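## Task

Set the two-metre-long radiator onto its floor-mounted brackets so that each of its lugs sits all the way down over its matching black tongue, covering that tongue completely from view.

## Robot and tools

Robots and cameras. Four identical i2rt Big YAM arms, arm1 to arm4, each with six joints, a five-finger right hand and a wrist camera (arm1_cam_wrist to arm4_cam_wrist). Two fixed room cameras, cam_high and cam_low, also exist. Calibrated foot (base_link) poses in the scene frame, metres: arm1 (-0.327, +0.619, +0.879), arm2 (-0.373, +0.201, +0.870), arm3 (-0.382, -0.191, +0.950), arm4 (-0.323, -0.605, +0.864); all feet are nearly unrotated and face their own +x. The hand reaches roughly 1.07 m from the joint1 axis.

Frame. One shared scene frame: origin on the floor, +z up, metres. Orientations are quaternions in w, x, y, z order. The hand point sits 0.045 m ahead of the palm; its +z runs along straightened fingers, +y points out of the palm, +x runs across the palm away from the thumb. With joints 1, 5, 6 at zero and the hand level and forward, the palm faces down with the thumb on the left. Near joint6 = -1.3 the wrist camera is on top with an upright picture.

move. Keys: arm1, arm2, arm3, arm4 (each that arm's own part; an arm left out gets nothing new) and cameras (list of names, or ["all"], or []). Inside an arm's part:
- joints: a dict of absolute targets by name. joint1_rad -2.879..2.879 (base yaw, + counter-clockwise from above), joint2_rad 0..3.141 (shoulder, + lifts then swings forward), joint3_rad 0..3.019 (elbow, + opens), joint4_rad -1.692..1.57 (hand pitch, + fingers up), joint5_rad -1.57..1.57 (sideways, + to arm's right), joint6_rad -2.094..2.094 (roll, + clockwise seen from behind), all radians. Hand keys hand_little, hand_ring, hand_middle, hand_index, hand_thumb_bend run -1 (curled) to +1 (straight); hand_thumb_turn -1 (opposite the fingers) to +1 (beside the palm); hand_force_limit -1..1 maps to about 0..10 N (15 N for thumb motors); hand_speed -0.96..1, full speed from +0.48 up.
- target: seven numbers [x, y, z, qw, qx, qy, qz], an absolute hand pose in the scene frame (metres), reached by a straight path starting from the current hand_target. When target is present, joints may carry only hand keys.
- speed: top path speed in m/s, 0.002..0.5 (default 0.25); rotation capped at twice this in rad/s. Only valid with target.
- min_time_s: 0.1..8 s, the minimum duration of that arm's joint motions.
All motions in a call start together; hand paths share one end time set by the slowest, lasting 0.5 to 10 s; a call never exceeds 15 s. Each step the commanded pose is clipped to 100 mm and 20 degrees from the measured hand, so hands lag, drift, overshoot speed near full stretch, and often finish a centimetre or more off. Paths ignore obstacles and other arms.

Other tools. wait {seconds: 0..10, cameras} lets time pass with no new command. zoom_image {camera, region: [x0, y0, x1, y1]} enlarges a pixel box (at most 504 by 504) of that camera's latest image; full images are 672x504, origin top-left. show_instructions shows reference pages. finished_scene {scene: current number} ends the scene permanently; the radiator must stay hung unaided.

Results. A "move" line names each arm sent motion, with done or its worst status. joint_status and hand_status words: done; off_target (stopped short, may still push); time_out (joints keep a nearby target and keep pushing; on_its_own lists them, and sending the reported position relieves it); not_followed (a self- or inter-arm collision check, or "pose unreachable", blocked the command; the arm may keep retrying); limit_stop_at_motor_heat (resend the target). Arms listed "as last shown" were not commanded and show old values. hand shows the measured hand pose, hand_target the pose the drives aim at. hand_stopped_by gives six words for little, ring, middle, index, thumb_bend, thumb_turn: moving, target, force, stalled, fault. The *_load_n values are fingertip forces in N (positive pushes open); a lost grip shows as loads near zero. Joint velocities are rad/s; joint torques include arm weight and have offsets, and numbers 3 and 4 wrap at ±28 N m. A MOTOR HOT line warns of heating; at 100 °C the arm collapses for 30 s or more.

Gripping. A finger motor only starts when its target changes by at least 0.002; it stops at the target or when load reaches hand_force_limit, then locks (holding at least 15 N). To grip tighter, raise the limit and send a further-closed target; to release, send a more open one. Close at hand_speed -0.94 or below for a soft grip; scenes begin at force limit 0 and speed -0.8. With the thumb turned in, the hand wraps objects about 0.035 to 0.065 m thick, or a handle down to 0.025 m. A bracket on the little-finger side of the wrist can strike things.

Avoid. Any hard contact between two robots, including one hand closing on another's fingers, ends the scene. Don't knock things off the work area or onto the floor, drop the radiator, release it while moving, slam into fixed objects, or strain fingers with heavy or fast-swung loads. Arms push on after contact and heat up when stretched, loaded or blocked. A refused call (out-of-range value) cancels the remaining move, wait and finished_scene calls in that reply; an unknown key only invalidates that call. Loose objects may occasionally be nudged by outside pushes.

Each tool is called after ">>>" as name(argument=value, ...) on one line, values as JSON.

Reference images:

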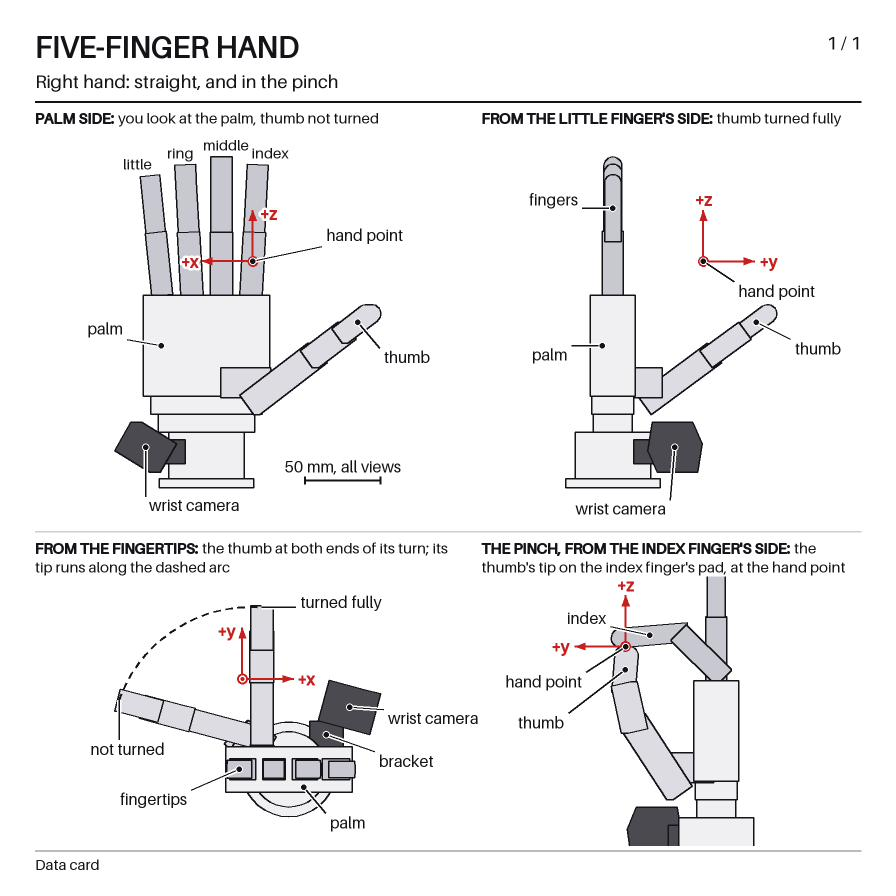

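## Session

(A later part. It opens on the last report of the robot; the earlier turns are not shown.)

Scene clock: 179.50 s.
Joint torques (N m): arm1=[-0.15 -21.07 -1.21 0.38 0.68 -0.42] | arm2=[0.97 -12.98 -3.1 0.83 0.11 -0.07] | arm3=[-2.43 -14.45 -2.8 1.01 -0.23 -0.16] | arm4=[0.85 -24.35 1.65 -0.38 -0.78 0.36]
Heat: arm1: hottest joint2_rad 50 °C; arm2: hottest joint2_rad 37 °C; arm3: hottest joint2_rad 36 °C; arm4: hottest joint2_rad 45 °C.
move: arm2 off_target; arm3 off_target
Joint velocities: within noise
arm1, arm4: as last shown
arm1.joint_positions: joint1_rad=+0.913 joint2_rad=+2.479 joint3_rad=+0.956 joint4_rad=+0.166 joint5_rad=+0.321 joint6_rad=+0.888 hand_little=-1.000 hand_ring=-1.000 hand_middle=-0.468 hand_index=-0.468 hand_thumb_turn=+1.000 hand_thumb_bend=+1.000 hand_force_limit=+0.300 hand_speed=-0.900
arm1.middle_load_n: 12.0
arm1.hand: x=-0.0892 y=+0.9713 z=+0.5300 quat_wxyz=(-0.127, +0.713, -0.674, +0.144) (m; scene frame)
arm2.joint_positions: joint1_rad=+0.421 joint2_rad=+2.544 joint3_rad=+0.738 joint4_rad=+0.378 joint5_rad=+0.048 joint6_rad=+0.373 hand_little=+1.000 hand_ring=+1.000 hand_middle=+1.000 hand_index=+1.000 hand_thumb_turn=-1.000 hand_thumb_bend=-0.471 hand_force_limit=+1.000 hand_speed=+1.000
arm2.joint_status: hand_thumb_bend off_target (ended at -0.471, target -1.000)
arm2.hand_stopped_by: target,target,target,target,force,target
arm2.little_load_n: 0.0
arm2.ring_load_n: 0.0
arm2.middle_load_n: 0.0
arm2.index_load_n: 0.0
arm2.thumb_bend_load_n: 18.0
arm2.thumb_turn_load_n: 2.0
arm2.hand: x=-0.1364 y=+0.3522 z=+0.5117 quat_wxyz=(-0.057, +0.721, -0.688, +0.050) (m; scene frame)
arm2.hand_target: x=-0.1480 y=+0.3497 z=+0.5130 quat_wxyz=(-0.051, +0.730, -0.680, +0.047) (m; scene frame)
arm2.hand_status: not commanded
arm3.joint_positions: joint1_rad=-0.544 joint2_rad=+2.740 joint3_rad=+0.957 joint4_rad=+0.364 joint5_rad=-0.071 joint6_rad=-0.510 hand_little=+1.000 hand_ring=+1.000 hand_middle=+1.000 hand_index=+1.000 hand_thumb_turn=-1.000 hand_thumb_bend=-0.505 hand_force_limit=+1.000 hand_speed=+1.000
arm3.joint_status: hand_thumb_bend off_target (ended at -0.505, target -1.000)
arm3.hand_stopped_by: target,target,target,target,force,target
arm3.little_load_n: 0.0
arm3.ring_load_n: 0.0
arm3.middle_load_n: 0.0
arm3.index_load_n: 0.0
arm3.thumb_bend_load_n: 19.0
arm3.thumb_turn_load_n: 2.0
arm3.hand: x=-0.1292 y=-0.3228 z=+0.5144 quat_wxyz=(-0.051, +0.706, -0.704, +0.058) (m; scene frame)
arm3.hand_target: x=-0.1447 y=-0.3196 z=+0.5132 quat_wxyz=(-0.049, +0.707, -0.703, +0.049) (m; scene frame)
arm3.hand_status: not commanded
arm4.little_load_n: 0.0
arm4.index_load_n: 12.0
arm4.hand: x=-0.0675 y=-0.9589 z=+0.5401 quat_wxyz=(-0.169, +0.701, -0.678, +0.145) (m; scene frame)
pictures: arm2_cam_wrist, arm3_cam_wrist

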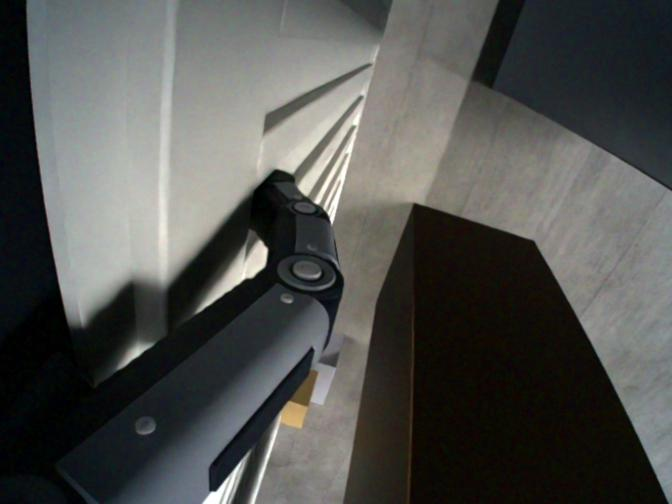

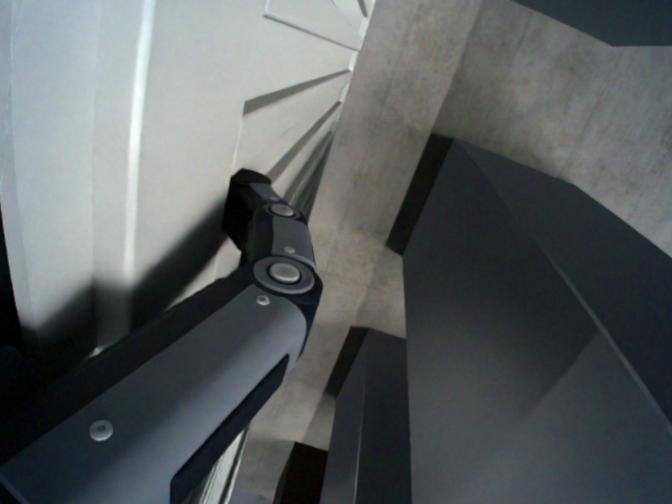

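>>> move(arm2={"joints":{"hand_force_limit":0.8,"hand_speed":-0.5,"hand_index":0.3,"hand_middle":0.3,"hand_ring":0.3,"hand_little":0.3}}, arm3={"joints":{"hand_force_limit":0.8,"hand_speed":-0.5,"hand_index":0.3,"hand_middle":0.3,"hand_ring":0.3,"hand_little":0.3}})

>>> move(arm2={"target":[-0.134,0.354,0.545,-0.0511,0.7296,-0.6802,0.0476],"speed":0.02}, arm3={"target":[-0.129,-0.322,0.545,-0.0495,0.7073,-0.7035,0.0492],"speed":0.02}, cameras=["arm2_cam_wrist","arm3_cam_wrist"])

Scene clock: 180.77 s.
Joint torques (N m): arm1=[0.03 -21.13 -1.16 0.34 0.61 -0.41] | arm2=[0.5 -13.33 -3.08 0.62 0.02 -0.02] | arm3=[-2.37 -14.62 -2.74 0.57 0.17 0.09] | arm4=[1.08 -24.7 1.76 -0.14 -0.81 0.36]
Heat: arm1: hottest joint2_rad 49 °C; arm2: hottest joint2_rad 37 °C; arm3: hottest joint2_rad 36 °C; arm4: hottest joint2_rad 45 °C.
move: arm2 off_target; arm3 off_target
Joint velocities: within noise
arm1, arm4: as last shown
arm1.joint_positions: joint1_rad=+0.913 joint2_rad=+2.479 joint3_rad=+0.956 joint4_rad=+0.166 joint5_rad=+0.323 joint6_rad=+0.888 hand_little=-1.000 hand_ring=-1.000 hand_middle=-0.468 hand_index=-0.468 hand_thumb_turn=+1.000 hand_thumb_bend=+1.000 hand_force_limit=+0.300 hand_speed=-0.900
arm1.thumb_bend_load_n: -0.5
arm1.hand: x=-0.0887 y=+0.9710 z=+0.5300 quat_wxyz=(-0.127, +0.713, -0.674, +0.146) (m; scene frame)
arm2.joint_positions: joint1_rad=+0.422 joint2_rad=+2.545 joint3_rad=+0.738 joint4_rad=+0.385 joint5_rad=+0.051 joint6_rad=+0.369 hand_little=+0.592 hand_ring=+0.560 hand_middle=+0.684 hand_index=+0.662 hand_thumb_turn=-1.000 hand_thumb_bend=-0.470 hand_force_limit=+0.800 hand_speed=-0.500
arm2.joint_status: hand_little off_target (ended at +0.592, target +0.300); hand_ring off_target (ended at +0.560, target +0.300); hand_middle off_target (ended at +0.684, target +0.300); hand_index off_target (ended at +0.662, target +0.300); the others done
arm2.hand_stopped_by: force,force,force,force,force,target
arm2.little_load_n: 4.5
arm2.ring_load_n: 15.0
arm2.middle_load_n: 0.0
arm2.index_load_n: 14.5
arm2.thumb_bend_load_n: 24.0
arm2.thumb_turn_load_n: 3.5
arm2.hand: x=-0.1351 y=+0.3523 z=+0.5113 quat_wxyz=(-0.059, +0.723, -0.687, +0.052) (m; scene frame)
arm2.hand_target: x=-0.1478 y=+0.3498 z=+0.5130 quat_wxyz=(-0.051, +0.730, -0.680, +0.048) (m; scene frame)
arm2.hand_status: not commanded
arm3.joint_positions: joint1_rad=-0.545 joint2_rad=+2.741 joint3_rad=+0.956 joint4_rad=+0.374 joint5_rad=-0.080 joint6_rad=-0.531 hand_little=+0.618 hand_ring=+0.597 hand_middle=+0.705 hand_index=+0.694 hand_thumb_turn=-1.000 hand_thumb_bend=-0.503 hand_force_limit=+0.800 hand_speed=-0.500
arm3.joint_status: hand_little off_target (ended at +0.618, target +0.300); hand_ring off_target (ended at +0.597, target +0.300); hand_middle off_target (ended at +0.705, target +0.300); hand_index off_target (ended at +0.694, target +0.300); the others done
arm3.hand_stopped_by: force,force,force,force,force,target
arm3.little_load_n: 11.5
arm3.ring_load_n: 10.5
arm3.middle_load_n: 3.5
arm3.index_load_n: 9.5
arm3.thumb_bend_load_n: 28.0
arm3.thumb_turn_load_n: 8.5
arm3.hand: x=-0.1278 y=-0.3236 z=+0.5138 quat_wxyz=(-0.056, +0.713, -0.696, +0.061) (m; scene frame)
arm3.hand_target: x=-0.1447 y=-0.3196 z=+0.5132 quat_wxyz=(-0.050, +0.707, -0.704, +0.049) (m; scene frame)
arm3.hand_status: not commanded
arm4.joint_positions: joint1_rad=-1.050 joint2_rad=+2.450 joint3_rad=+1.091 joint4_rad=-0.016 joint5_rad=-0.416 joint6_rad=-1.029 hand_little=+1.000 hand_ring=+1.000 hand_middle=-0.454 hand_index=-0.503 hand_thumb_turn=+1.000 hand_thumb_bend=+0.100 hand_force_limit=+0.800 hand_speed=-0.850
arm4.middle_load_n: 8.0
arm4.hand: x=-0.0676 y=-0.9591 z=+0.5401 quat_wxyz=(-0.169, +0.701, -0.678, +0.145) (m; scene frame)
arm4.hand_target: x=-0.0504 y=-0.9794 z=+0.5771 quat_wxyz=(-0.172, +0.686, -0.686, +0.171) (m; scene frame)
pictures: none

Scene clock: 183.03 s.
Joint torques (N m): arm1=[0.03 -21.01 -1.14 0.39 0.61 -0.42] | arm2=[-0.15 -20.78 -4.9 -1.21 -0.33 -0.06] | arm3=[-0.97 -22.48 -5.37 -1.37 0.23 0.31] | arm4=[0.91 -24.7 1.66 -0.29 -0.82 0.38]
Heat: arm1: hottest joint2_rad 49 °C; arm2: hottest joint2_rad 37 °C; arm3: hottest joint2_rad 36 °C; arm4: hottest joint2_rad 45 °C.
move: arm2 off_target; arm3 off_target
Joint velocities: within noise
arm1.joint_positions: joint1_rad=+0.913 joint2_rad=+2.479 joint3_rad=+0.956 joint4_rad=+0.166 joint5_rad=+0.323 joint6_rad=+0.888 hand_little=-1.000 hand_ring=-1.000 hand_middle=-0.468 hand_index=-0.468 hand_thumb_turn=+1.000 hand_thumb_bend=+1.000 hand_force_limit=+0.300 hand_speed=-0.900
arm1.joint_status: not commanded
arm1.hand_stopped_by: target,target,target,target,target,target
arm1.little_load_n: 0.0
arm1.ring_load_n: 0.0
arm1.middle_load_n: 12.0
arm1.index_load_n: 16.0
arm1.thumb_bend_load_n: 0.0
arm1.thumb_turn_load_n: 0.0
arm1.hand: x=-0.0887 y=+0.9710 z=+0.5300 quat_wxyz=(-0.127, +0.713, -0.674, +0.146) (m; scene frame)
arm1.hand_target: x=-0.0704 y=+0.9896 z=+0.5664 quat_wxyz=(-0.158, +0.713, -0.667, +0.148) (m; scene frame)
arm1.hand_status: not commanded
arm2.joint_positions: joint1_rad=+0.422 joint2_rad=+2.531 joint3_rad=+0.740 joint4_rad=+0.348 joint5_rad=+0.059 joint6_rad=+0.366 hand_little=+0.592 hand_ring=+0.560 hand_middle=+0.684 hand_index=+0.663 hand_thumb_turn=-1.000 hand_thumb_bend=-0.469 hand_force_limit=+0.800 hand_speed=-0.500
arm2.joint_status: not commanded
arm2.hand_stopped_by: force,force,force,force,force,target
arm2.little_load_n: 2.0
arm2.ring_load_n: 15.0
arm2.middle_load_n: 1.5
arm2.index_load_n: 19.0
arm2.thumb_bend_load_n: 28.5
arm2.thumb_turn_load_n: 4.5
arm2.hand: x=-0.1366 y=+0.3499 z=+0.5146 quat_wxyz=(-0.047, +0.724, -0.686, +0.052) (m; scene frame)
arm2.hand_target: x=-0.1350 y=+0.3535 z=+0.5415 quat_wxyz=(-0.051, +0.730, -0.680, +0.048) (m; scene frame)
arm2.hand_status: off_target (0.031 m and 1.1 deg from the pose sent, 0.034 m and 1.5 deg at the start)
arm3.joint_positions: joint1_rad=-0.545 joint2_rad=+2.737 joint3_rad=+0.955 joint4_rad=+0.360 joint5_rad=-0.079 joint6_rad=-0.533 hand_little=+0.618 hand_ring=+0.597 hand_middle=+0.705 hand_index=+0.694 hand_thumb_turn=-1.000 hand_thumb_bend=-0.503 hand_force_limit=+0.800 hand_speed=-0.500
arm3.joint_status: not commanded
arm3.hand_stopped_by: force,force,force,force,force,target
arm3.little_load_n: 12.5
arm3.ring_load_n: 13.0
arm3.middle_load_n: 6.0
arm3.index_load_n: 13.5
arm3.thumb_bend_load_n: 28.5
arm3.thumb_turn_load_n: 8.5
arm3.hand: x=-0.1299 y=-0.3229 z=+0.5154 quat_wxyz=(-0.054, +0.714, -0.695, +0.056) (m; scene frame)
arm3.hand_target: x=-0.1298 y=-0.3216 z=+0.5421 quat_wxyz=(-0.050, +0.707, -0.703, +0.050) (m; scene frame)
arm3.hand_status: off_target (0.030 m and 1.6 deg from the pose sent, 0.031 m and 1.9 deg at the start)
arm4.joint_positions: joint1_rad=-1.050 joint2_rad=+2.450 joint3_rad=+1.091 joint4_rad=-0.016 joint5_rad=-0.416 joint6_rad=-1.029 hand_little=+1.000 hand_ring=+1.000 hand_middle=-0.454 hand_index=-0.503 hand_thumb_turn=+1.000 hand_thumb_bend=+0.100 hand_force_limit=+0.800 hand_speed=-0.850
arm4.joint_status: not commanded
arm4.hand_stopped_by: target,target,target,force,target,target
arm4.little_load_n: 0.0
arm4.ring_load_n: 0.0
arm4.middle_load_n: 8.0
arm4.index_load_n: 12.0
arm4.thumb_bend_load_n: 0.0
arm4.thumb_turn_load_n: 0.0
arm4.hand: x=-0.0676 y=-0.9591 z=+0.5401 quat_wxyz=(-0.169, +0.701, -0.678, +0.145) (m; scene frame)
arm4.hand_target: x=-0.0504 y=-0.9794 z=+0.5771 quat_wxyz=(-0.172, +0.686, -0.686, +0.171) (m; scene frame)
arm4.hand_status: not commanded
pictures: arm2_cam_wrist, arm3_cam_wrist

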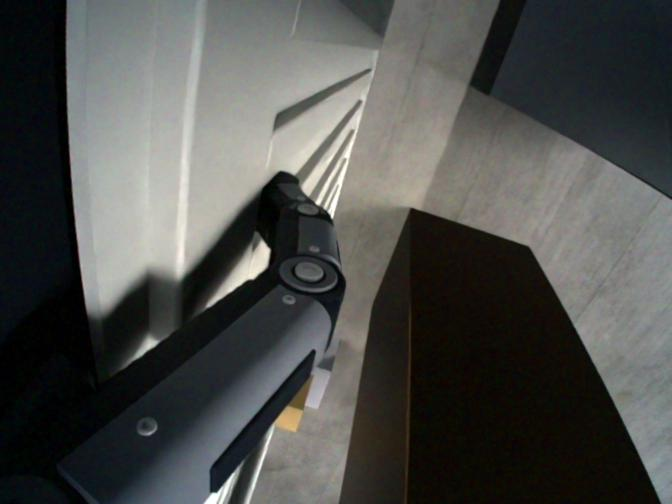

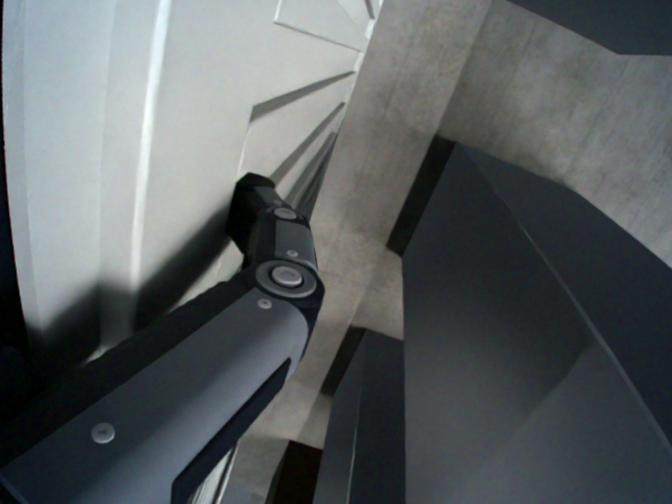

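>>> move(arm1={"target":[-0.058,1.008,0.605,-0.1580,0.7128,-0.6672,0.1479],"speed":0.03}, arm4={"target":[-0.042,-0.996,0.617,-0.1711,0.6861,-0.6861,0.1711],"speed":0.03}, arm2={"target":[-0.122,0.356,0.560,-0.0638,0.7286,-0.6793,0.0595],"speed":0.02}, arm3={"target":[-0.116,-0.325,0.560,-0.0618,0.7063,-0.7025,0.0615],"speed":0.02}, cameras=["cam_low"])

Scene clock: 185.67 s.
Joint torques (N m): arm1=[-0.32 -26.17 -0.95 -0.8 0.64 -0.46] | arm2=[-0.09 -23.24 -6.17 -0.47 0.01 -0.07] | arm3=[-0.97 -25.7 -6.82 -0.96 -0.41 0.34] | arm4=[1.14 -30.1 1.78 -2.07 -1.03 0.39]
Heat: arm1: hottest joint2_rad 49 °C; arm2: hottest joint2_rad 37 °C; arm3: hottest joint2_rad 36 °C; arm4: hottest joint2_rad 46 °C.
move: arm1 off_target; arm2 off_target; arm3 off_target; arm4 off_target
Joint velocities: within noise
arm1.joint_positions: joint1_rad=+0.913 joint2_rad=+2.474 joint3_rad=+0.977 joint4_rad=+0.103 joint5_rad=+0.324 joint6_rad=+0.892 hand_little=-1.000 hand_ring=-1.000 hand_middle=-0.468 hand_index=-0.468 hand_thumb_turn=+1.000 hand_thumb_bend=+1.000 hand_force_limit=+0.300 hand_speed=-0.900
arm1.joint_status: not commanded
arm1.hand_stopped_by: target,target,target,target,target,target
arm1.little_load_n: 0.0
arm1.ring_load_n: 0.0
arm1.middle_load_n: 20.0
arm1.index_load_n: 21.0
arm1.thumb_bend_load_n: 0.0
arm1.thumb_turn_load_n: -0.5
arm1.hand: x=-0.0897 y=+0.9696 z=+0.5305 quat_wxyz=(-0.109, +0.715, -0.674, +0.149) (m; scene frame)
arm1.hand_target: x=-0.0596 y=+1.0061 z=+0.5948 quat_wxyz=(-0.158, +0.712, -0.667, +0.149) (m; scene frame)
arm1.hand_status: off_target (0.090 m and 5.7 deg from the pose sent, 0.089 m and 3.7 deg at the start)
arm2.joint_positions: joint1_rad=+0.424 joint2_rad=+2.521 joint3_rad=+0.740 joint4_rad=+0.334 joint5_rad=+0.063 joint6_rad=+0.364 hand_little=+0.592 hand_ring=+0.560 hand_middle=+0.684 hand_index=+0.663 hand_thumb_turn=-1.000 hand_thumb_bend=-0.469 hand_force_limit=+0.800 hand_speed=-0.500
arm2.joint_status: not commanded
arm2.hand_stopped_by: force,force,force,force,force,target
arm2.little_load_n: 1.0
arm2.ring_load_n: 14.0
arm2.middle_load_n: 1.0
arm2.index_load_n: 19.0
arm2.thumb_bend_load_n: 30.5
arm2.thumb_turn_load_n: 5.0
arm2.hand: x=-0.1355 y=+0.3499 z=+0.5174 quat_wxyz=(-0.045, +0.726, -0.685, +0.053) (m; scene frame)
arm2.hand_target: x=-0.1242 y=+0.3555 z=+0.5534 quat_wxyz=(-0.064, +0.729, -0.679, +0.060) (m; scene frame)
arm2.hand_status: off_target (0.045 m and 2.4 deg from the pose sent, 0.048 m and 2.3 deg at the start)
arm3.joint_positions: joint1_rad=-0.545 joint2_rad=+2.735 joint3_rad=+0.955 joint4_rad=+0.360 joint5_rad=-0.082 joint6_rad=-0.534 hand_little=+0.618 hand_ring=+0.597 hand_middle=+0.705 hand_index=+0.694 hand_thumb_turn=-1.000 hand_thumb_bend=-0.503 hand_force_limit=+0.800 hand_speed=-0.500
arm3.joint_status: not commanded
arm3.hand_stopped_by: force,force,force,force,force,target
arm3.little_load_n: 11.5
arm3.ring_load_n: 11.5
arm3.middle_load_n: 5.0
arm3.index_load_n: 13.0
arm3.thumb_bend_load_n: 29.5
arm3.thumb_turn_load_n: 8.5
arm3.hand: x=-0.1286 y=-0.3230 z=+0.5160 quat_wxyz=(-0.056, +0.715, -0.695, +0.057) (m; scene frame)
arm3.hand_target: x=-0.1180 y=-0.3242 z=+0.5538 quat_wxyz=(-0.062, +0.707, -0.702, +0.061) (m; scene frame)
arm3.hand_status: off_target (0.046 m and 1.6 deg from the pose sent, 0.047 m and 1.6 deg at the start)
arm4.joint_positions: joint1_rad=-1.050 joint2_rad=+2.448 joint3_rad=+1.109 joint4_rad=-0.060 joint5_rad=-0.412 joint6_rad=-1.034 hand_little=+1.000 hand_ring=+1.000 hand_middle=-0.454 hand_index=-0.503 hand_thumb_turn=+1.000 hand_thumb_bend=+0.100 hand_force_limit=+0.800 hand_speed=-0.850
arm4.joint_status: not commanded
arm4.hand_stopped_by: target,target,target,force,target,target
arm4.little_load_n: 0.0
arm4.ring_load_n: 0.0
arm4.middle_load_n: 15.0
arm4.index_load_n: 20.0
arm4.thumb_bend_load_n: 0.0
arm4.thumb_turn_load_n: 0.0
arm4.hand: x=-0.0682 y=-0.9602 z=+0.5424 quat_wxyz=(-0.169, +0.702, -0.679, +0.133) (m; scene frame)
arm4.hand_target: x=-0.0434 y=-0.9939 z=+0.6081 quat_wxyz=(-0.172, +0.687, -0.685, +0.172) (m; scene frame)
arm4.hand_status: off_target (0.087 m and 4.8 deg from the pose sent, 0.089 m and 3.6 deg at the start)
pictures: cam_low

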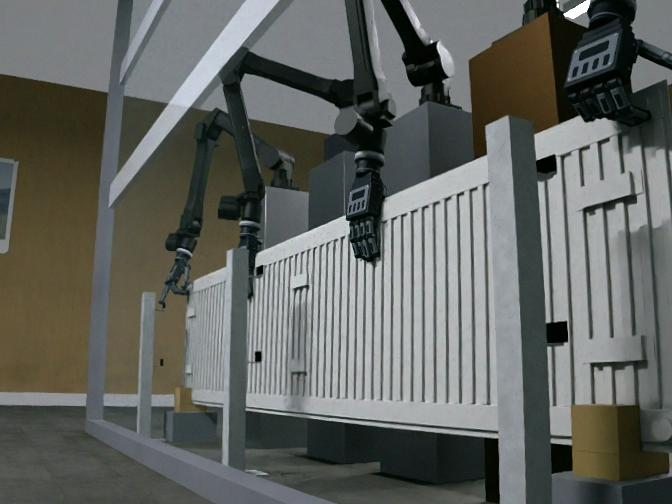

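>>> move(arm1={"target":[-0.058,1.008,0.605,-0.1766,0.7084,-0.6631,0.1653],"speed":0.03}, arm4={"target":[-0.042,-0.996,0.617,-0.2126,0.6744,-0.6744,0.2126],"speed":0.03}, arm2={"target":[-0.122,0.356,0.560,-0.1018,0.7243,-0.6753,0.0949],"speed":0.02}, arm3={"target":[-0.116,-0.325,0.560,-0.1109,0.7003,-0.6965,0.1103],"speed":0.02}, cameras=["cam_low"])

Scene clock: 191.40 s.
Joint torques (N m): arm1=[-0.26 -25.88 -1.54 0.21 1.26 -0.42] | arm2=[0.09 -22.18 -7.9 2.03 0.54 -0.15] | arm3=[-2.08 -23.65 -8.29 2.25 -2.17 -0.03] | arm4=[0.26 -29.8 0.95 -0.51 -1.86 0.45]
Heat: arm1: hottest joint2_rad 50 °C; arm2: hottest joint2_rad 38 °C; arm3: hottest joint2_rad 36 °C; arm4: hottest joint2_rad 48 °C.
move: arm1 off_target; arm2 off_target; arm3 off_target; arm4 off_target
Joint velocities: within noise
arm1.joint_positions: joint1_rad=+0.937 joint2_rad=+2.472 joint3_rad=+0.961 joint4_rad=+0.123 joint5_rad=+0.352 joint6_rad=+0.899 hand_little=-1.000 hand_ring=-1.000 hand_middle=-0.468 hand_index=-0.468 hand_thumb_turn=+1.000 hand_thumb_bend=+1.000 hand_force_limit=+0.300 hand_speed=-0.900
arm1.joint_status: not commanded
arm1.hand_stopped_by: target,target,target,target,target,target
arm1.little_load_n: 0.0
arm1.ring_load_n: 0.0
arm1.middle_load_n: 18.0
arm1.index_load_n: 20.0
arm1.thumb_bend_load_n: 0.0
arm1.thumb_turn_load_n: 0.0
arm1.hand: x=-0.0950 y=+0.9694 z=+0.5313 quat_wxyz=(-0.116, +0.718, -0.667, +0.160) (m; scene frame)
arm1.hand_target: x=-0.0600 y=+1.0060 z=+0.5952 quat_wxyz=(-0.176, +0.708, -0.664, +0.166) (m; scene frame)
arm1.hand_status: off_target (0.091 m and 7.0 deg from the pose sent, 0.090 m and 8.2 deg at the start)
arm2.joint_positions: joint1_rad=+0.448 joint2_rad=+2.527 joint3_rad=+0.693 joint4_rad=+0.441 joint5_rad=+0.093 joint6_rad=+0.392 hand_little=+0.592 hand_ring=+0.559 hand_middle=+0.684 hand_index=+0.661 hand_thumb_turn=-1.000 hand_thumb_bend=-0.468 hand_force_limit=+0.800 hand_speed=-0.500
arm2.joint_status: not commanded
arm2.hand_stopped_by: force,force,force,force,force,target
arm2.little_load_n: 0.0
arm2.ring_load_n: 1.0
arm2.middle_load_n: 0.0
arm2.index_load_n: 0.0
arm2.thumb_bend_load_n: 32.5
arm2.thumb_turn_load_n: 6.0
arm2.hand: x=-0.1397 y=+0.3502 z=+0.5188 quat_wxyz=(-0.065, +0.721, -0.686, +0.075) (m; scene frame)
arm2.hand_target: x=-0.1240 y=+0.3557 z=+0.5539 quat_wxyz=(-0.100, +0.724, -0.676, +0.095) (m; scene frame)
arm2.hand_status: off_target (0.045 m and 4.9 deg from the pose sent, 0.045 m and 8.2 deg at the start)
arm3.joint_positions: joint1_rad=-0.575 joint2_rad=+2.736 joint3_rad=+0.895 joint4_rad=+0.495 joint5_rad=-0.122 joint6_rad=-0.530 hand_little=+0.618 hand_ring=+0.596 hand_middle=+0.704 hand_index=+0.693 hand_thumb_turn=-1.000 hand_thumb_bend=-0.497 hand_force_limit=+0.800 hand_speed=-0.500
arm3.joint_status: not commanded
arm3.hand_stopped_by: force,force,force,force,force,target
arm3.little_load_n: 0.0
arm3.ring_load_n: -0.5
arm3.middle_load_n: 0.0
arm3.index_load_n: 0.0
arm3.thumb_bend_load_n: 41.5
arm3.thumb_turn_load_n: 4.5
arm3.hand: x=-0.1304 y=-0.3227 z=+0.5207 quat_wxyz=(-0.083, +0.702, -0.701, +0.089) (m; scene frame)
arm3.hand_target: x=-0.1176 y=-0.3246 z=+0.5552 quat_wxyz=(-0.110, +0.701, -0.696, +0.109) (m; scene frame)
arm3.hand_status: off_target (0.042 m and 4.1 deg from the pose sent, 0.046 m and 8.9 deg at the start)
arm4.joint_positions: joint1_rad=-1.096 joint2_rad=+2.448 joint3_rad=+1.078 joint4_rad=-0.004 joint5_rad=-0.505 joint6_rad=-1.055 hand_little=+1.000 hand_ring=+1.000 hand_middle=-0.454 hand_index=-0.503 hand_thumb_turn=+1.000 hand_thumb_bend=+0.100 hand_force_limit=+0.800 hand_speed=-0.850
arm4.joint_status: not commanded
arm4.hand_stopped_by: target,target,target,force,target,target
arm4.little_load_n: 0.0
arm4.ring_load_n: 0.0
arm4.middle_load_n: 13.5
arm4.index_load_n: 20.0
arm4.thumb_bend_load_n: 0.0
arm4.thumb_turn_load_n: 0.0
arm4.hand: x=-0.0720 y=-0.9598 z=+0.5443 quat_wxyz=(-0.205, +0.691, -0.674, +0.163) (m; scene frame)
arm4.hand_target: x=-0.0436 y=-0.9940 z=+0.6088 quat_wxyz=(-0.214, +0.676, -0.673, +0.212) (m; scene frame)
arm4.hand_status: off_target (0.087 m and 6.1 deg from the pose sent, 0.087 m and 10.8 deg at the start)
pictures: cam_low

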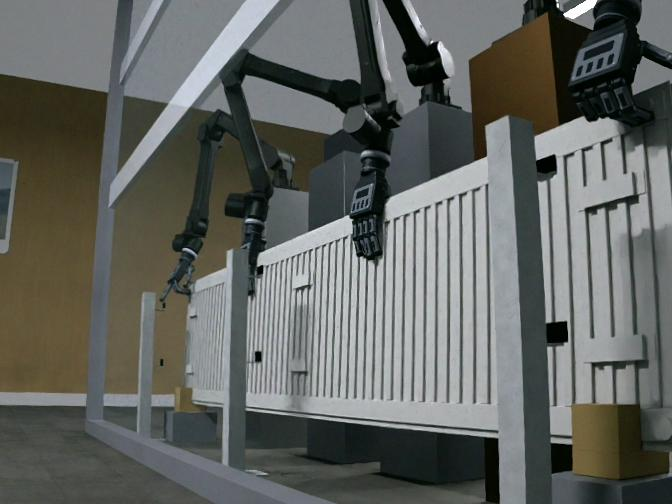

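>>> zoom_image(camera="cam_low", region=[520, 350, 672, 504])

>>> zoom_image(camera="cam_low", region=[160, 370, 240, 450])

Scaled by 3.273 from the camera's 672x504 image, which has a finer 960x720 frame.

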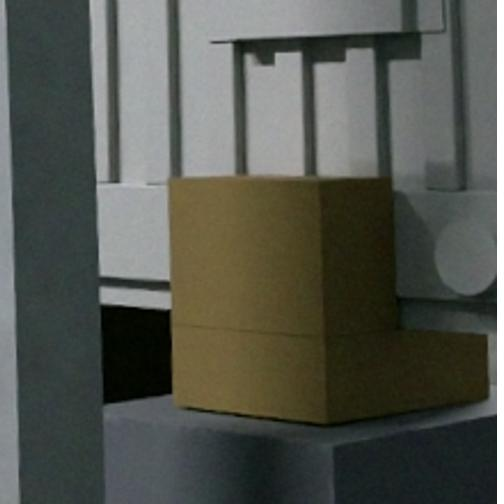

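Scaled by 6.300 from the camera's 672x504 image, which has a finer 960x720 frame.

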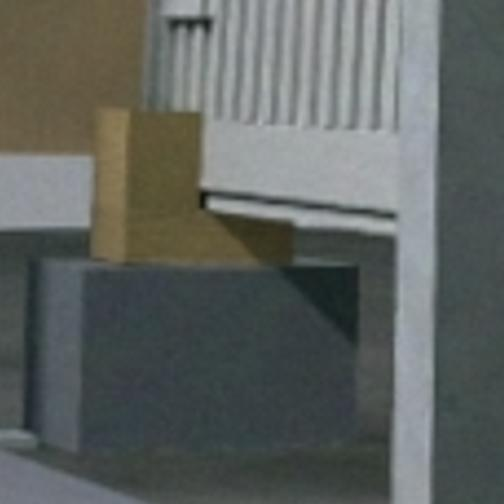

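>>> move(arm1={"target":[-0.060,1.006,0.612,-0.1580,0.7128,-0.6672,0.1479],"speed":0.03}, arm4={"target":[-0.044,-0.994,0.620,-0.1711,0.6861,-0.6861,0.1711],"speed":0.03}, arm2={"target":[-0.122,0.356,0.566,-0.0764,0.7274,-0.6782,0.0713],"speed":0.02}, arm3={"target":[-0.116,-0.325,0.566,-0.0741,0.7051,-0.7013,0.0737],"speed":0.02}, cameras=["cam_low","arm2_cam_wrist","arm3_cam_wrist"])

>>> zoom_image(camera="cam_low", region=[520, 350, 672, 504])

>>> zoom_image(camera="cam_low", region=[160, 370, 240, 450])

Scene clock: 196.00 s.
Joint torques (N m): arm1=[-1.61 -27.11 -1.29 -0.91 0.35 -0.53] | arm2=[-1.49 -23.77 -5.76 -0.92 -0.25 -0.16] | arm3=[-0.03 -25.88 -5.71 -1.68 -0.53 0.4] | arm4=[1.9 -30.04 1.96 -1.87 -0.92 0.57]
Heat: arm1: hottest joint2_rad 50 °C; arm2: hottest joint2_rad 38 °C; arm3: hottest joint2_rad 37 °C; arm4: hottest joint2_rad 50 °C.
move: arm1 off_target; arm2 off_target; arm3 off_target; arm4 off_target
Joint velocities: within noise
arm1.joint_positions: joint1_rad=+0.932 joint2_rad=+2.470 joint3_rad=+0.966 joint4_rad=+0.104 joint5_rad=+0.335 joint6_rad=+0.899 hand_little=-1.000 hand_ring=-1.000 hand_middle=-0.468 hand_index=-0.468 hand_thumb_turn=+1.000 hand_thumb_bend=+1.000 hand_force_limit=+0.300 hand_speed=-0.900
arm1.joint_status: not commanded
arm1.hand_stopped_by: target,target,target,target,target,target
arm1.little_load_n: 0.0
arm1.ring_load_n: 0.0
arm1.middle_load_n: 22.5
arm1.index_load_n: 23.5
arm1.thumb_bend_load_n: -0.5
arm1.thumb_turn_load_n: 0.0
arm1.hand: x=-0.0972 y=+0.9694 z=+0.5317 quat_wxyz=(-0.109, +0.719, -0.669, +0.153) (m; scene frame)
arm1.hand_target: x=-0.0616 y=+1.0036 z=+0.5999 quat_wxyz=(-0.159, +0.712, -0.667, +0.149) (m; scene frame)
arm1.hand_status: off_target (0.096 m and 5.7 deg from the pose sent, 0.095 m and 5.0 deg at the start)
arm2.joint_positions: joint1_rad=+0.448 joint2_rad=+2.520 joint3_rad=+0.699 joint4_rad=+0.399 joint5_rad=+0.084 joint6_rad=+0.382 hand_little=+0.592 hand_ring=+0.560 hand_middle=+0.684 hand_index=+0.662 hand_thumb_turn=-1.000 hand_thumb_bend=-0.468 hand_force_limit=+0.800 hand_speed=-0.500
arm2.joint_status: not commanded
arm2.hand_stopped_by: force,force,force,force,force,target
arm2.little_load_n: 1.0
arm2.ring_load_n: 13.0
arm2.middle_load_n: 0.5
arm2.index_load_n: 17.5
arm2.thumb_bend_load_n: 36.0
arm2.thumb_turn_load_n: 5.5
arm2.hand: x=-0.1441 y=+0.3493 z=+0.5201 quat_wxyz=(-0.053, +0.726, -0.683, +0.066) (m; scene frame)
arm2.hand_target: x=-0.1246 y=+0.3553 z=+0.5585 quat_wxyz=(-0.077, +0.727, -0.678, +0.072) (m; scene frame)
arm2.hand_status: off_target (0.051 m and 2.8 deg from the pose sent, 0.051 m and 1.7 deg at the start)
arm3.joint_positions: joint1_rad=-0.568 joint2_rad=+2.727 joint3_rad=+0.906 joint4_rad=+0.428 joint5_rad=-0.100 joint6_rad=-0.547 hand_little=+0.618 hand_ring=+0.597 hand_middle=+0.704 hand_index=+0.693 hand_thumb_turn=-1.000 hand_thumb_bend=-0.496 hand_force_limit=+0.800 hand_speed=-0.500
arm3.joint_status: not commanded
arm3.hand_stopped_by: force,force,force,force,force,target
arm3.little_load_n: 7.5
arm3.ring_load_n: 6.5
arm3.middle_load_n: 0.0
arm3.index_load_n: 4.0
arm3.thumb_bend_load_n: 29.5
arm3.thumb_turn_load_n: 6.0
arm3.hand: x=-0.1377 y=-0.3225 z=+0.5222 quat_wxyz=(-0.066, +0.711, -0.697, +0.069) (m; scene frame)
arm3.hand_target: x=-0.1182 y=-0.3243 z=+0.5599 quat_wxyz=(-0.075, +0.705, -0.701, +0.074) (m; scene frame)
arm3.hand_status: off_target (0.049 m and 1.4 deg from the pose sent, 0.048 m and 2.0 deg at the start)
arm4.joint_positions: joint1_rad=-1.066 joint2_rad=+2.443 joint3_rad=+1.097 joint4_rad=-0.058 joint5_rad=-0.418 joint6_rad=-1.056 hand_little=+1.000 hand_ring=+1.000 hand_middle=-0.454 hand_index=-0.503 hand_thumb_turn=+1.000 hand_thumb_bend=+0.100 hand_force_limit=+0.800 hand_speed=-0.850
arm4.joint_status: not commanded
arm4.hand_stopped_by: target,target,target,force,target,target
arm4.little_load_n: 0.0
arm4.ring_load_n: 0.0
arm4.middle_load_n: 15.5
arm4.index_load_n: 21.0
arm4.thumb_bend_load_n: 0.0
arm4.thumb_turn_load_n: 0.0
arm4.hand: x=-0.0759 y=-0.9604 z=+0.5432 quat_wxyz=(-0.170, +0.703, -0.677, +0.135) (m; scene frame)
arm4.hand_target: x=-0.0454 y=-0.9916 z=+0.6105 quat_wxyz=(-0.173, +0.687, -0.685, +0.172) (m; scene frame)
arm4.hand_status: off_target (0.090 m and 4.7 deg from the pose sent, 0.088 m and 4.2 deg at the start)
pictures: arm2_cam_wrist, arm3_cam_wrist, cam_low

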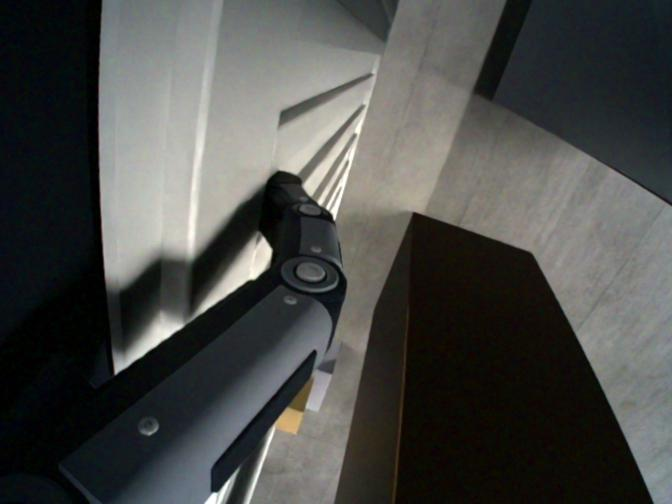

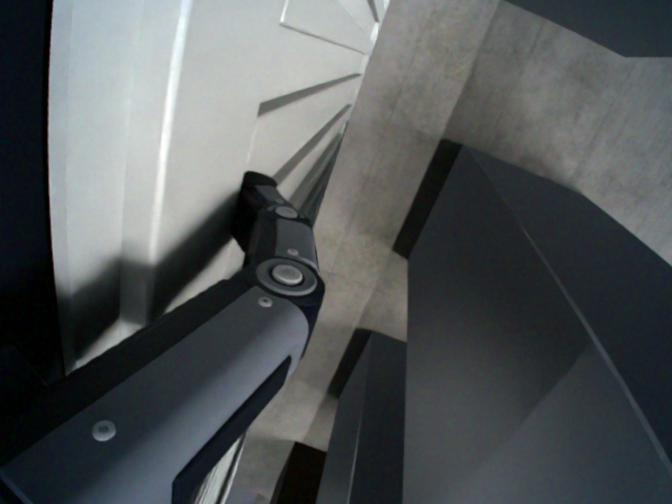

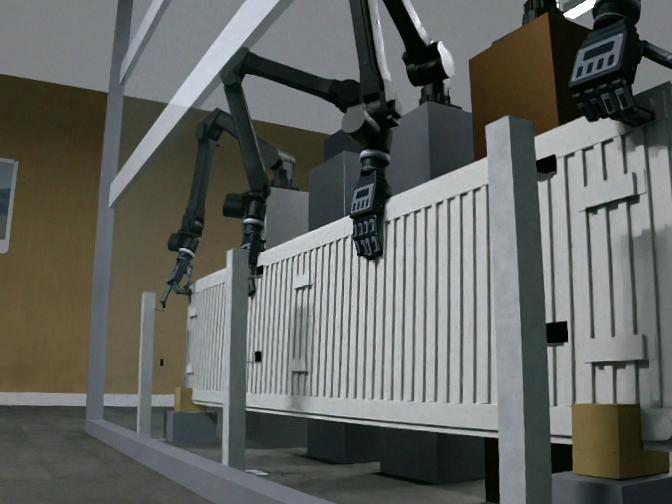

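Scaled by 3.273 from the camera's 672x504 image, which has a finer 960x720 frame.

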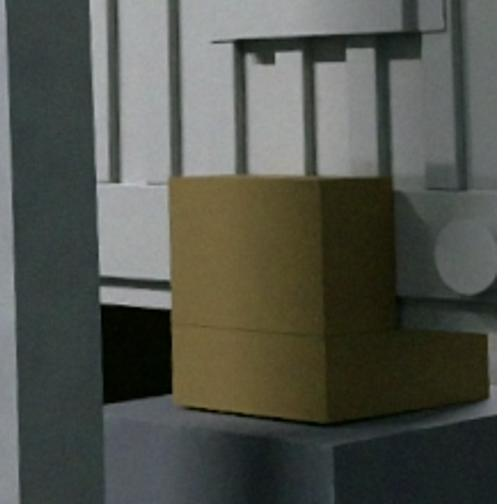

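Scaled by 6.300 from the camera's 672x504 image, which has a finer 960x720 frame.

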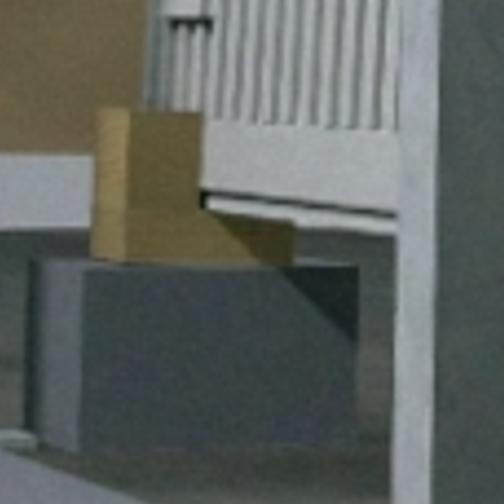

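>>> move(arm1={"target":[-0.048,1.006,0.612,-0.1580,0.7128,-0.6672,0.1479],"speed":0.02}, arm4={"target":[-0.034,-0.994,0.620,-0.1711,0.6861,-0.6861,0.1711],"speed":0.02}, arm2={"target":[-0.113,0.356,0.566,-0.0764,0.7274,-0.6782,0.0713],"speed":0.02}, arm3={"target":[-0.107,-0.325,0.566,-0.0741,0.7051,-0.7013,0.0737],"speed":0.02}, cameras=["cam_low"])

>>> zoom_image(camera="cam_low", region=[520, 350, 672, 504])

Scene clock: 198.57 s.
Joint torques (N m): arm1=[-2.14 -26.81 -0.69 -0.79 0.5 -0.71] | arm2=[-1.85 -24 -5.07 -0.96 -0.16 -0.21] | arm3=[0.15 -25.99 -5.26 -1.54 -0.7 0.43] | arm4=[2.2 -30.15 2.35 -1.88 -1.07 0.74]
Heat: arm1: hottest joint2_rad 51 °C; arm2: hottest joint2_rad 38 °C; arm3: hottest joint2_rad 37 °C; arm4: hottest joint2_rad 50 °C.
move: arm1 off_target; arm2 off_target; arm3 off_target; arm4 off_target
Joint velocities: within noise
arm1.joint_positions: joint1_rad=+0.918 joint2_rad=+2.470 joint3_rad=+0.977 joint4_rad=+0.092 joint5_rad=+0.326 joint6_rad=+0.893 hand_little=-1.000 hand_ring=-1.000 hand_middle=-0.468 hand_index=-0.467 hand_thumb_turn=+1.000 hand_thumb_bend=+1.000 hand_force_limit=+0.300 hand_speed=-0.900
arm1.joint_status: not commanded
arm1.hand_stopped_by: target,target,target,target,target,target
arm1.little_load_n: 0.0
arm1.ring_load_n: 0.0
arm1.middle_load_n: 26.5
arm1.index_load_n: 26.5
arm1.thumb_bend_load_n: 0.0
arm1.thumb_turn_load_n: 0.0
arm1.hand: x=-0.0919 y=+0.9699 z=+0.5319 quat_wxyz=(-0.106, +0.717, -0.672, +0.150) (m; scene frame)
arm1.hand_target: x=-0.0499 y=+1.0034 z=+0.6005 quat_wxyz=(-0.159, +0.712, -0.667, +0.150) (m; scene frame)
arm1.hand_status: off_target (0.098 m and 6.0 deg from the pose sent, 0.101 m and 5.7 deg at the start)
arm2.joint_positions: joint1_rad=+0.438 joint2_rad=+2.517 joint3_rad=+0.714 joint4_rad=+0.374 joint5_rad=+0.079 joint6_rad=+0.374 hand_little=+0.592 hand_ring=+0.560 hand_middle=+0.684 hand_index=+0.662 hand_thumb_turn=-1.000 hand_thumb_bend=-0.468 hand_force_limit=+0.800 hand_speed=-0.500
arm2.joint_status: not commanded
arm2.hand_stopped_by: force,force,force,force,force,target
arm2.little_load_n: 0.5
arm2.ring_load_n: 12.5
arm2.middle_load_n: 0.0
arm2.index_load_n: 17.0
arm2.thumb_bend_load_n: 35.0
arm2.thumb_turn_load_n: 5.5
arm2.hand: x=-0.1394 y=+0.3493 z=+0.5200 quat_wxyz=(-0.051, +0.726, -0.683, +0.063) (m; scene frame)
arm2.hand_target: x=-0.1159 y=+0.3554 z=+0.5585 quat_wxyz=(-0.077, +0.727, -0.678, +0.072) (m; scene frame)
arm2.hand_status: off_target (0.053 m and 3.1 deg from the pose sent, 0.056 m and 2.7 deg at the start)
arm3.joint_positions: joint1_rad=-0.557 joint2_rad=+2.723 joint3_rad=+0.920 joint4_rad=+0.403 joint5_rad=-0.093 joint6_rad=-0.538 hand_little=+0.618 hand_ring=+0.597 hand_middle=+0.704 hand_index=+0.693 hand_thumb_turn=-1.000 hand_thumb_bend=-0.496 hand_force_limit=+0.800 hand_speed=-0.500
arm3.joint_status: not commanded
arm3.hand_stopped_by: force,force,force,force,force,target
arm3.little_load_n: 6.5
arm3.ring_load_n: 5.5
arm3.middle_load_n: 0.0
arm3.index_load_n: 3.5
arm3.thumb_bend_load_n: 29.5
arm3.thumb_turn_load_n: 6.0
arm3.hand: x=-0.1328 y=-0.3223 z=+0.5222 quat_wxyz=(-0.063, +0.712, -0.697, +0.065) (m; scene frame)
arm3.hand_target: x=-0.1094 y=-0.3243 z=+0.5599 quat_wxyz=(-0.075, +0.705, -0.701, +0.074) (m; scene frame)
arm3.hand_status: off_target (0.051 m and 1.8 deg from the pose sent, 0.054 m and 1.4 deg at the start)
arm4.joint_positions: joint1_rad=-1.052 joint2_rad=+2.443 joint3_rad=+1.104 joint4_rad=-0.061 joint5_rad=-0.410 joint6_rad=-1.053 hand_little=+1.000 hand_ring=+1.000 hand_middle=-0.454 hand_index=-0.503 hand_thumb_turn=+1.000 hand_thumb_bend=+0.100 hand_force_limit=+0.800 hand_speed=-0.850
arm4.joint_status: not commanded
arm4.hand_stopped_by: target,target,target,force,target,target
arm4.little_load_n: 0.0
arm4.ring_load_n: 0.0
arm4.middle_load_n: 18.0
arm4.index_load_n: 23.0
arm4.thumb_bend_load_n: 0.0
arm4.thumb_turn_load_n: 0.0
arm4.hand: x=-0.0706 y=-0.9609 z=+0.5434 quat_wxyz=(-0.167, +0.708, -0.673, +0.134) (m; scene frame)
arm4.hand_target: x=-0.0358 y=-0.9917 z=+0.6111 quat_wxyz=(-0.173, +0.687, -0.685, +0.172) (m; scene frame)
arm4.hand_status: off_target (0.091 m and 5.1 deg from the pose sent, 0.094 m and 4.7 deg at the start)
pictures: cam_low

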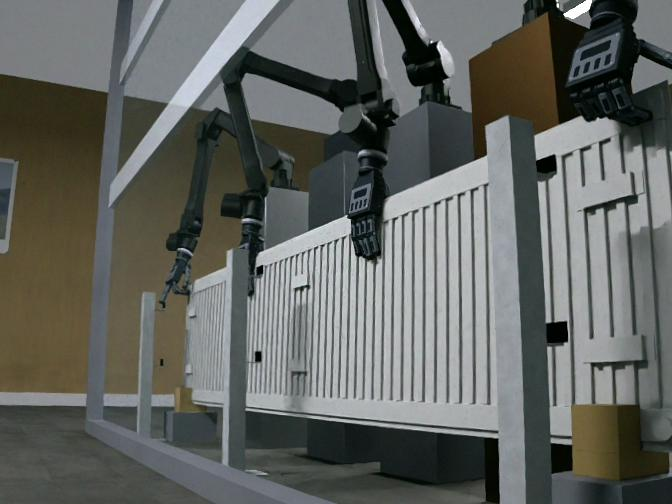

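Scaled by 3.273 from the camera's 672x504 image, which has a finer 960x720 frame.

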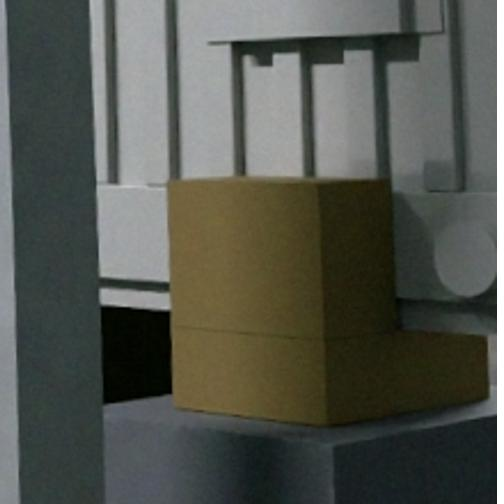

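>>> move(arm1={"target":[-0.041,1.003,0.610,-0.1580,0.7128,-0.6672,0.1479],"speed":0.02}, arm4={"target":[-0.028,-0.994,0.622,-0.1711,0.6861,-0.6861,0.1711],"speed":0.02}, arm2={"target":[-0.107,0.356,0.569,-0.0764,0.7274,-0.6782,0.0713],"speed":0.02}, arm3={"target":[-0.101,-0.325,0.569,-0.0741,0.7051,-0.7013,0.0737],"speed":0.02}, cameras=["cam_low"])

>>> zoom_image(camera="cam_low", region=[520, 350, 672, 504])

Scene clock: 200.23 s.
Joint torques (N m): arm1=[-2.73 -26.58 -0.59 -0.61 0.67 -0.73] | arm2=[-1.67 -24.59 -5.03 -0.96 -0.06 -0.22] | arm3=[0.15 -26.75 -5.19 -1.62 -0.78 0.46] | arm4=[1.96 -29.8 2.56 -2.17 -1.16 0.8]
Heat: arm1: hottest joint2_rad 51 °C; arm2: hottest joint2_rad 38 °C; arm3: hottest joint2_rad 38 °C; arm4: hottest joint2_rad 51 °C.
move: arm1 off_target; arm2 off_target; arm3 off_target; arm4 off_target
Joint velocities: within noise
arm1.joint_positions: joint1_rad=+0.910 joint2_rad=+2.471 joint3_rad=+0.981 joint4_rad=+0.092 joint5_rad=+0.317 joint6_rad=+0.880 hand_little=-1.000 hand_ring=-1.000 hand_middle=-0.468 hand_index=-0.466 hand_thumb_turn=+1.000 hand_thumb_bend=+1.000 hand_force_limit=+0.300 hand_speed=-0.900
arm1.joint_status: not commanded
arm1.hand_stopped_by: target,target,target,target,target,target
arm1.little_load_n: 0.0
arm1.ring_load_n: 0.5
arm1.middle_load_n: 26.5
arm1.index_load_n: 27.0
arm1.thumb_bend_load_n: 0.0
arm1.thumb_turn_load_n: 0.0
arm1.hand: x=-0.0894 y=+0.9701 z=+0.5318 quat_wxyz=(-0.106, +0.719, -0.671, +0.147) (m; scene frame)
arm1.hand_target: x=-0.0431 y=+1.0005 z=+0.5991 quat_wxyz=(-0.158, +0.712, -0.667, +0.151) (m; scene frame)
arm1.hand_status: off_target (0.098 m and 6.1 deg from the pose sent, 0.099 m and 6.0 deg at the start)
arm2.joint_positions: joint1_rad=+0.433 joint2_rad=+2.514 joint3_rad=+0.723 joint4_rad=+0.357 joint5_rad=+0.076 joint6_rad=+0.368 hand_little=+0.592 hand_ring=+0.560 hand_middle=+0.684 hand_index=+0.662 hand_thumb_turn=-1.000 hand_thumb_bend=-0.468 hand_force_limit=+0.800 hand_speed=-0.500
arm2.joint_status: not commanded
arm2.hand_stopped_by: force,force,force,force,force,target
arm2.little_load_n: 0.5
arm2.ring_load_n: 13.0
arm2.middle_load_n: 0.0
arm2.index_load_n: 17.5
arm2.thumb_bend_load_n: 35.5
arm2.thumb_turn_load_n: 6.0
arm2.hand: x=-0.1369 y=+0.3493 z=+0.5200 quat_wxyz=(-0.049, +0.726, -0.683, +0.061) (m; scene frame)
arm2.hand_target: x=-0.1101 y=+0.3553 z=+0.5607 quat_wxyz=(-0.077, +0.727, -0.678, +0.072) (m; scene frame)
arm2.hand_status: off_target (0.058 m and 3.4 deg from the pose sent, 0.059 m and 3.1 deg at the start)
arm3.joint_positions: joint1_rad=-0.549 joint2_rad=+2.720 joint3_rad=+0.927 joint4_rad=+0.389 joint5_rad=-0.090 joint6_rad=-0.532 hand_little=+0.618 hand_ring=+0.597 hand_middle=+0.704 hand_index=+0.693 hand_thumb_turn=-1.000 hand_thumb_bend=-0.496 hand_force_limit=+0.800 hand_speed=-0.500
arm3.joint_status: not commanded
arm3.hand_stopped_by: force,force,force,force,force,target
arm3.little_load_n: 7.0
arm3.ring_load_n: 5.5
arm3.middle_load_n: 0.0
arm3.index_load_n: 3.5
arm3.thumb_bend_load_n: 29.5
arm3.thumb_turn_load_n: 6.0
arm3.hand: x=-0.1298 y=-0.3217 z=+0.5224 quat_wxyz=(-0.061, +0.712, -0.696, +0.064) (m; scene frame)
arm3.hand_target: x=-0.1036 y=-0.3243 z=+0.5623 quat_wxyz=(-0.075, +0.705, -0.701, +0.074) (m; scene frame)
arm3.hand_status: off_target (0.055 m and 2.1 deg from the pose sent, 0.057 m and 1.8 deg at the start)
arm4.joint_positions: joint1_rad=-1.044 joint2_rad=+2.443 joint3_rad=+1.108 joint4_rad=-0.064 joint5_rad=-0.405 joint6_rad=-1.047 hand_little=+1.000 hand_ring=+1.000 hand_middle=-0.454 hand_index=-0.503 hand_thumb_turn=+1.000 hand_thumb_bend=+0.100 hand_force_limit=+0.800 hand_speed=-0.850
arm4.joint_status: not commanded
arm4.hand_stopped_by: target,target,target,force,target,target
arm4.little_load_n: 0.0
arm4.ring_load_n: 0.0
arm4.middle_load_n: 19.0
arm4.index_load_n: 24.0
arm4.thumb_bend_load_n: 0.0
arm4.thumb_turn_load_n: 0.5
arm4.hand: x=-0.0673 y=-0.9606 z=+0.5436 quat_wxyz=(-0.165, +0.709, -0.673, +0.133) (m; scene frame)
arm4.hand_target: x=-0.0299 y=-0.9915 z=+0.6129 quat_wxyz=(-0.173, +0.687, -0.684, +0.172) (m; scene frame)
arm4.hand_status: off_target (0.094 m and 5.3 deg from the pose sent, 0.095 m and 5.1 deg at the start)
pictures: cam_low

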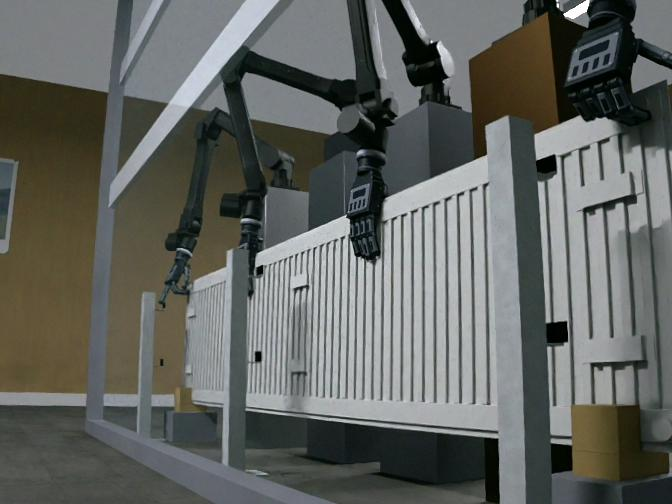

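Scaled by 3.273 from the camera's 672x504 image, which has a finer 960x720 frame.

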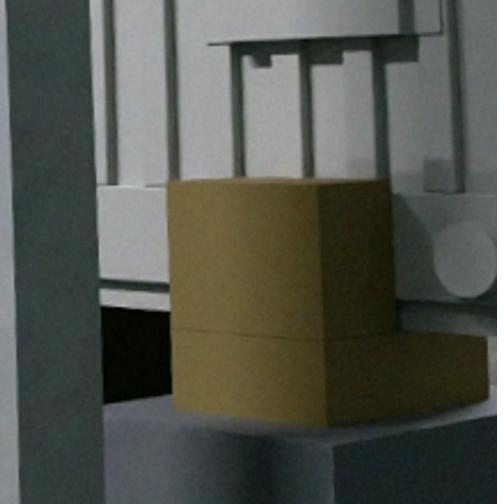

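>>> move(arm2={"target":[-0.107,0.356,0.585,-0.0764,0.7274,-0.6782,0.0713],"speed":0.02}, arm3={"target":[-0.101,-0.325,0.585,-0.0741,0.7051,-0.7013,0.0737],"speed":0.02}, arm4={"target":[-0.028,-0.994,0.630,-0.1711,0.6861,-0.6861,0.1711],"speed":0.02}, cameras=["cam_low"])

Scene clock: 202.87 s.
Joint torques (N m): arm1=[-2.67 -26.58 -0.57 -0.64 0.68 -0.71] | arm2=[-1.9 -27.28 -6.74 -1.26 -0.07 -0.18] | arm3=[0.03 -29.51 -7.25 -1.69 -1 0.46] | arm4=[2.73 -31.21 2.22 -2.26 -1.33 0.78]
Heat: arm1: hottest joint2_rad 52 °C; arm2: hottest joint2_rad 39 °C; arm3: hottest joint2_rad 38 °C; arm4: hottest joint2_rad 52 °C.
move: arm2 off_target; arm3 off_target; arm4 off_target
Joint velocities: within noise
arm1: as last shown
arm1.joint_positions: joint1_rad=+0.908 joint2_rad=+2.471 joint3_rad=+0.981 joint4_rad=+0.092 joint5_rad=+0.316 joint6_rad=+0.878 hand_little=-1.000 hand_ring=-1.000 hand_middle=-0.468 hand_index=-0.466 hand_thumb_turn=+1.000 hand_thumb_bend=+1.000 hand_force_limit=+0.300 hand_speed=-0.900
arm1.ring_load_n: 0.0
arm1.hand: x=-0.0888 y=+0.9695 z=+0.5318 quat_wxyz=(-0.105, +0.719, -0.671, +0.146) (m; scene frame)
arm1.hand_target: x=-0.0432 y=+1.0005 z=+0.5991 quat_wxyz=(-0.158, +0.712, -0.668, +0.150) (m; scene frame)
arm2.joint_positions: joint1_rad=+0.432 joint2_rad=+2.510 joint3_rad=+0.723 joint4_rad=+0.347 joint5_rad=+0.076 joint6_rad=+0.366 hand_little=+0.592 hand_ring=+0.560 hand_middle=+0.684 hand_index=+0.663 hand_thumb_turn=-1.000 hand_thumb_bend=-0.467 hand_force_limit=+0.800 hand_speed=-0.500
arm2.joint_status: not commanded
arm2.hand_stopped_by: force,force,force,force,force,target
arm2.little_load_n: 1.0
arm2.ring_load_n: 14.0
arm2.middle_load_n: 1.5
arm2.index_load_n: 22.0
arm2.thumb_bend_load_n: 37.0
arm2.thumb_turn_load_n: 6.0
arm2.hand: x=-0.1377 y=+0.3486 z=+0.5211 quat_wxyz=(-0.046, +0.727, -0.682, +0.060) (m; scene frame)
arm2.hand_target: x=-0.1115 y=+0.3552 z=+0.5715 quat_wxyz=(-0.077, +0.727, -0.678, +0.072) (m; scene frame)
arm2.hand_status: off_target (0.071 m and 3.8 deg from the pose sent, 0.072 m and 3.4 deg at the start)
arm3.joint_positions: joint1_rad=-0.549 joint2_rad=+2.718 joint3_rad=+0.927 joint4_rad=+0.381 joint5_rad=-0.085 joint6_rad=-0.533 hand_little=+0.618 hand_ring=+0.597 hand_middle=+0.704 hand_index=+0.693 hand_thumb_turn=-1.000 hand_thumb_bend=-0.496 hand_force_limit=+0.800 hand_speed=-0.500
arm3.joint_status: not commanded
arm3.hand_stopped_by: force,force,force,force,force,target
arm3.little_load_n: 9.0
arm3.ring_load_n: 7.5
arm3.middle_load_n: 1.0
arm3.index_load_n: 6.0
arm3.thumb_bend_load_n: 30.5
arm3.thumb_turn_load_n: 5.0
arm3.hand: x=-0.1310 y=-0.3222 z=+0.5231 quat_wxyz=(-0.058, +0.713, -0.696, +0.062) (m; scene frame)
arm3.hand_target: x=-0.1050 y=-0.3239 z=+0.5735 quat_wxyz=(-0.075, +0.705, -0.701, +0.074) (m; scene frame)
arm3.hand_status: off_target (0.069 m and 2.5 deg from the pose sent, 0.069 m and 2.1 deg at the start)
arm4.joint_positions: joint1_rad=-1.044 joint2_rad=+2.443 joint3_rad=+1.108 joint4_rad=-0.067 joint5_rad=-0.401 joint6_rad=-1.047 hand_little=+1.000 hand_ring=+1.000 hand_middle=-0.454 hand_index=-0.503 hand_thumb_turn=+1.000 hand_thumb_bend=+0.100 hand_force_limit=+0.800 hand_speed=-0.850
arm4.joint_status: not commanded
arm4.hand_stopped_by: target,target,target,force,target,target
arm4.little_load_n: 0.0
arm4.ring_load_n: 0.0
arm4.middle_load_n: 19.5
arm4.index_load_n: 23.5
arm4.thumb_bend_load_n: 0.0
arm4.thumb_turn_load_n: 0.0
arm4.hand: x=-0.0685 y=-0.9601 z=+0.5435 quat_wxyz=(-0.164, +0.708, -0.674, +0.131) (m; scene frame)
arm4.hand_target: x=-0.0307 y=-0.9910 z=+0.6177 quat_wxyz=(-0.173, +0.687, -0.684, +0.172) (m; scene frame)
arm4.hand_status: off_target (0.101 m and 5.5 deg from the pose sent, 0.101 m and 5.3 deg at the start; pose on its path clipped on 19 of 54 steps)
pictures: cam_low

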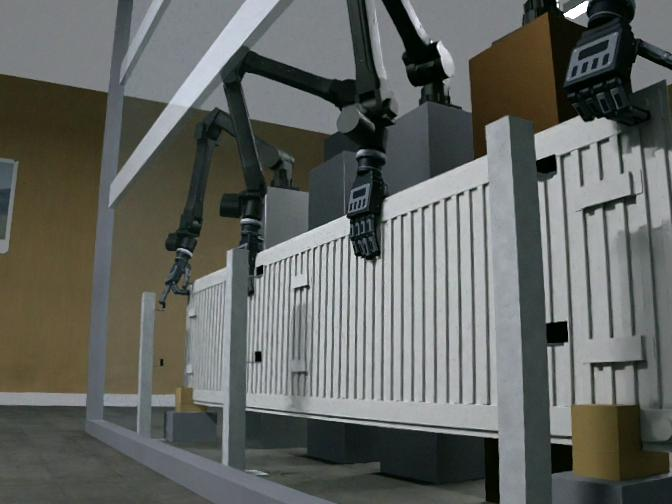

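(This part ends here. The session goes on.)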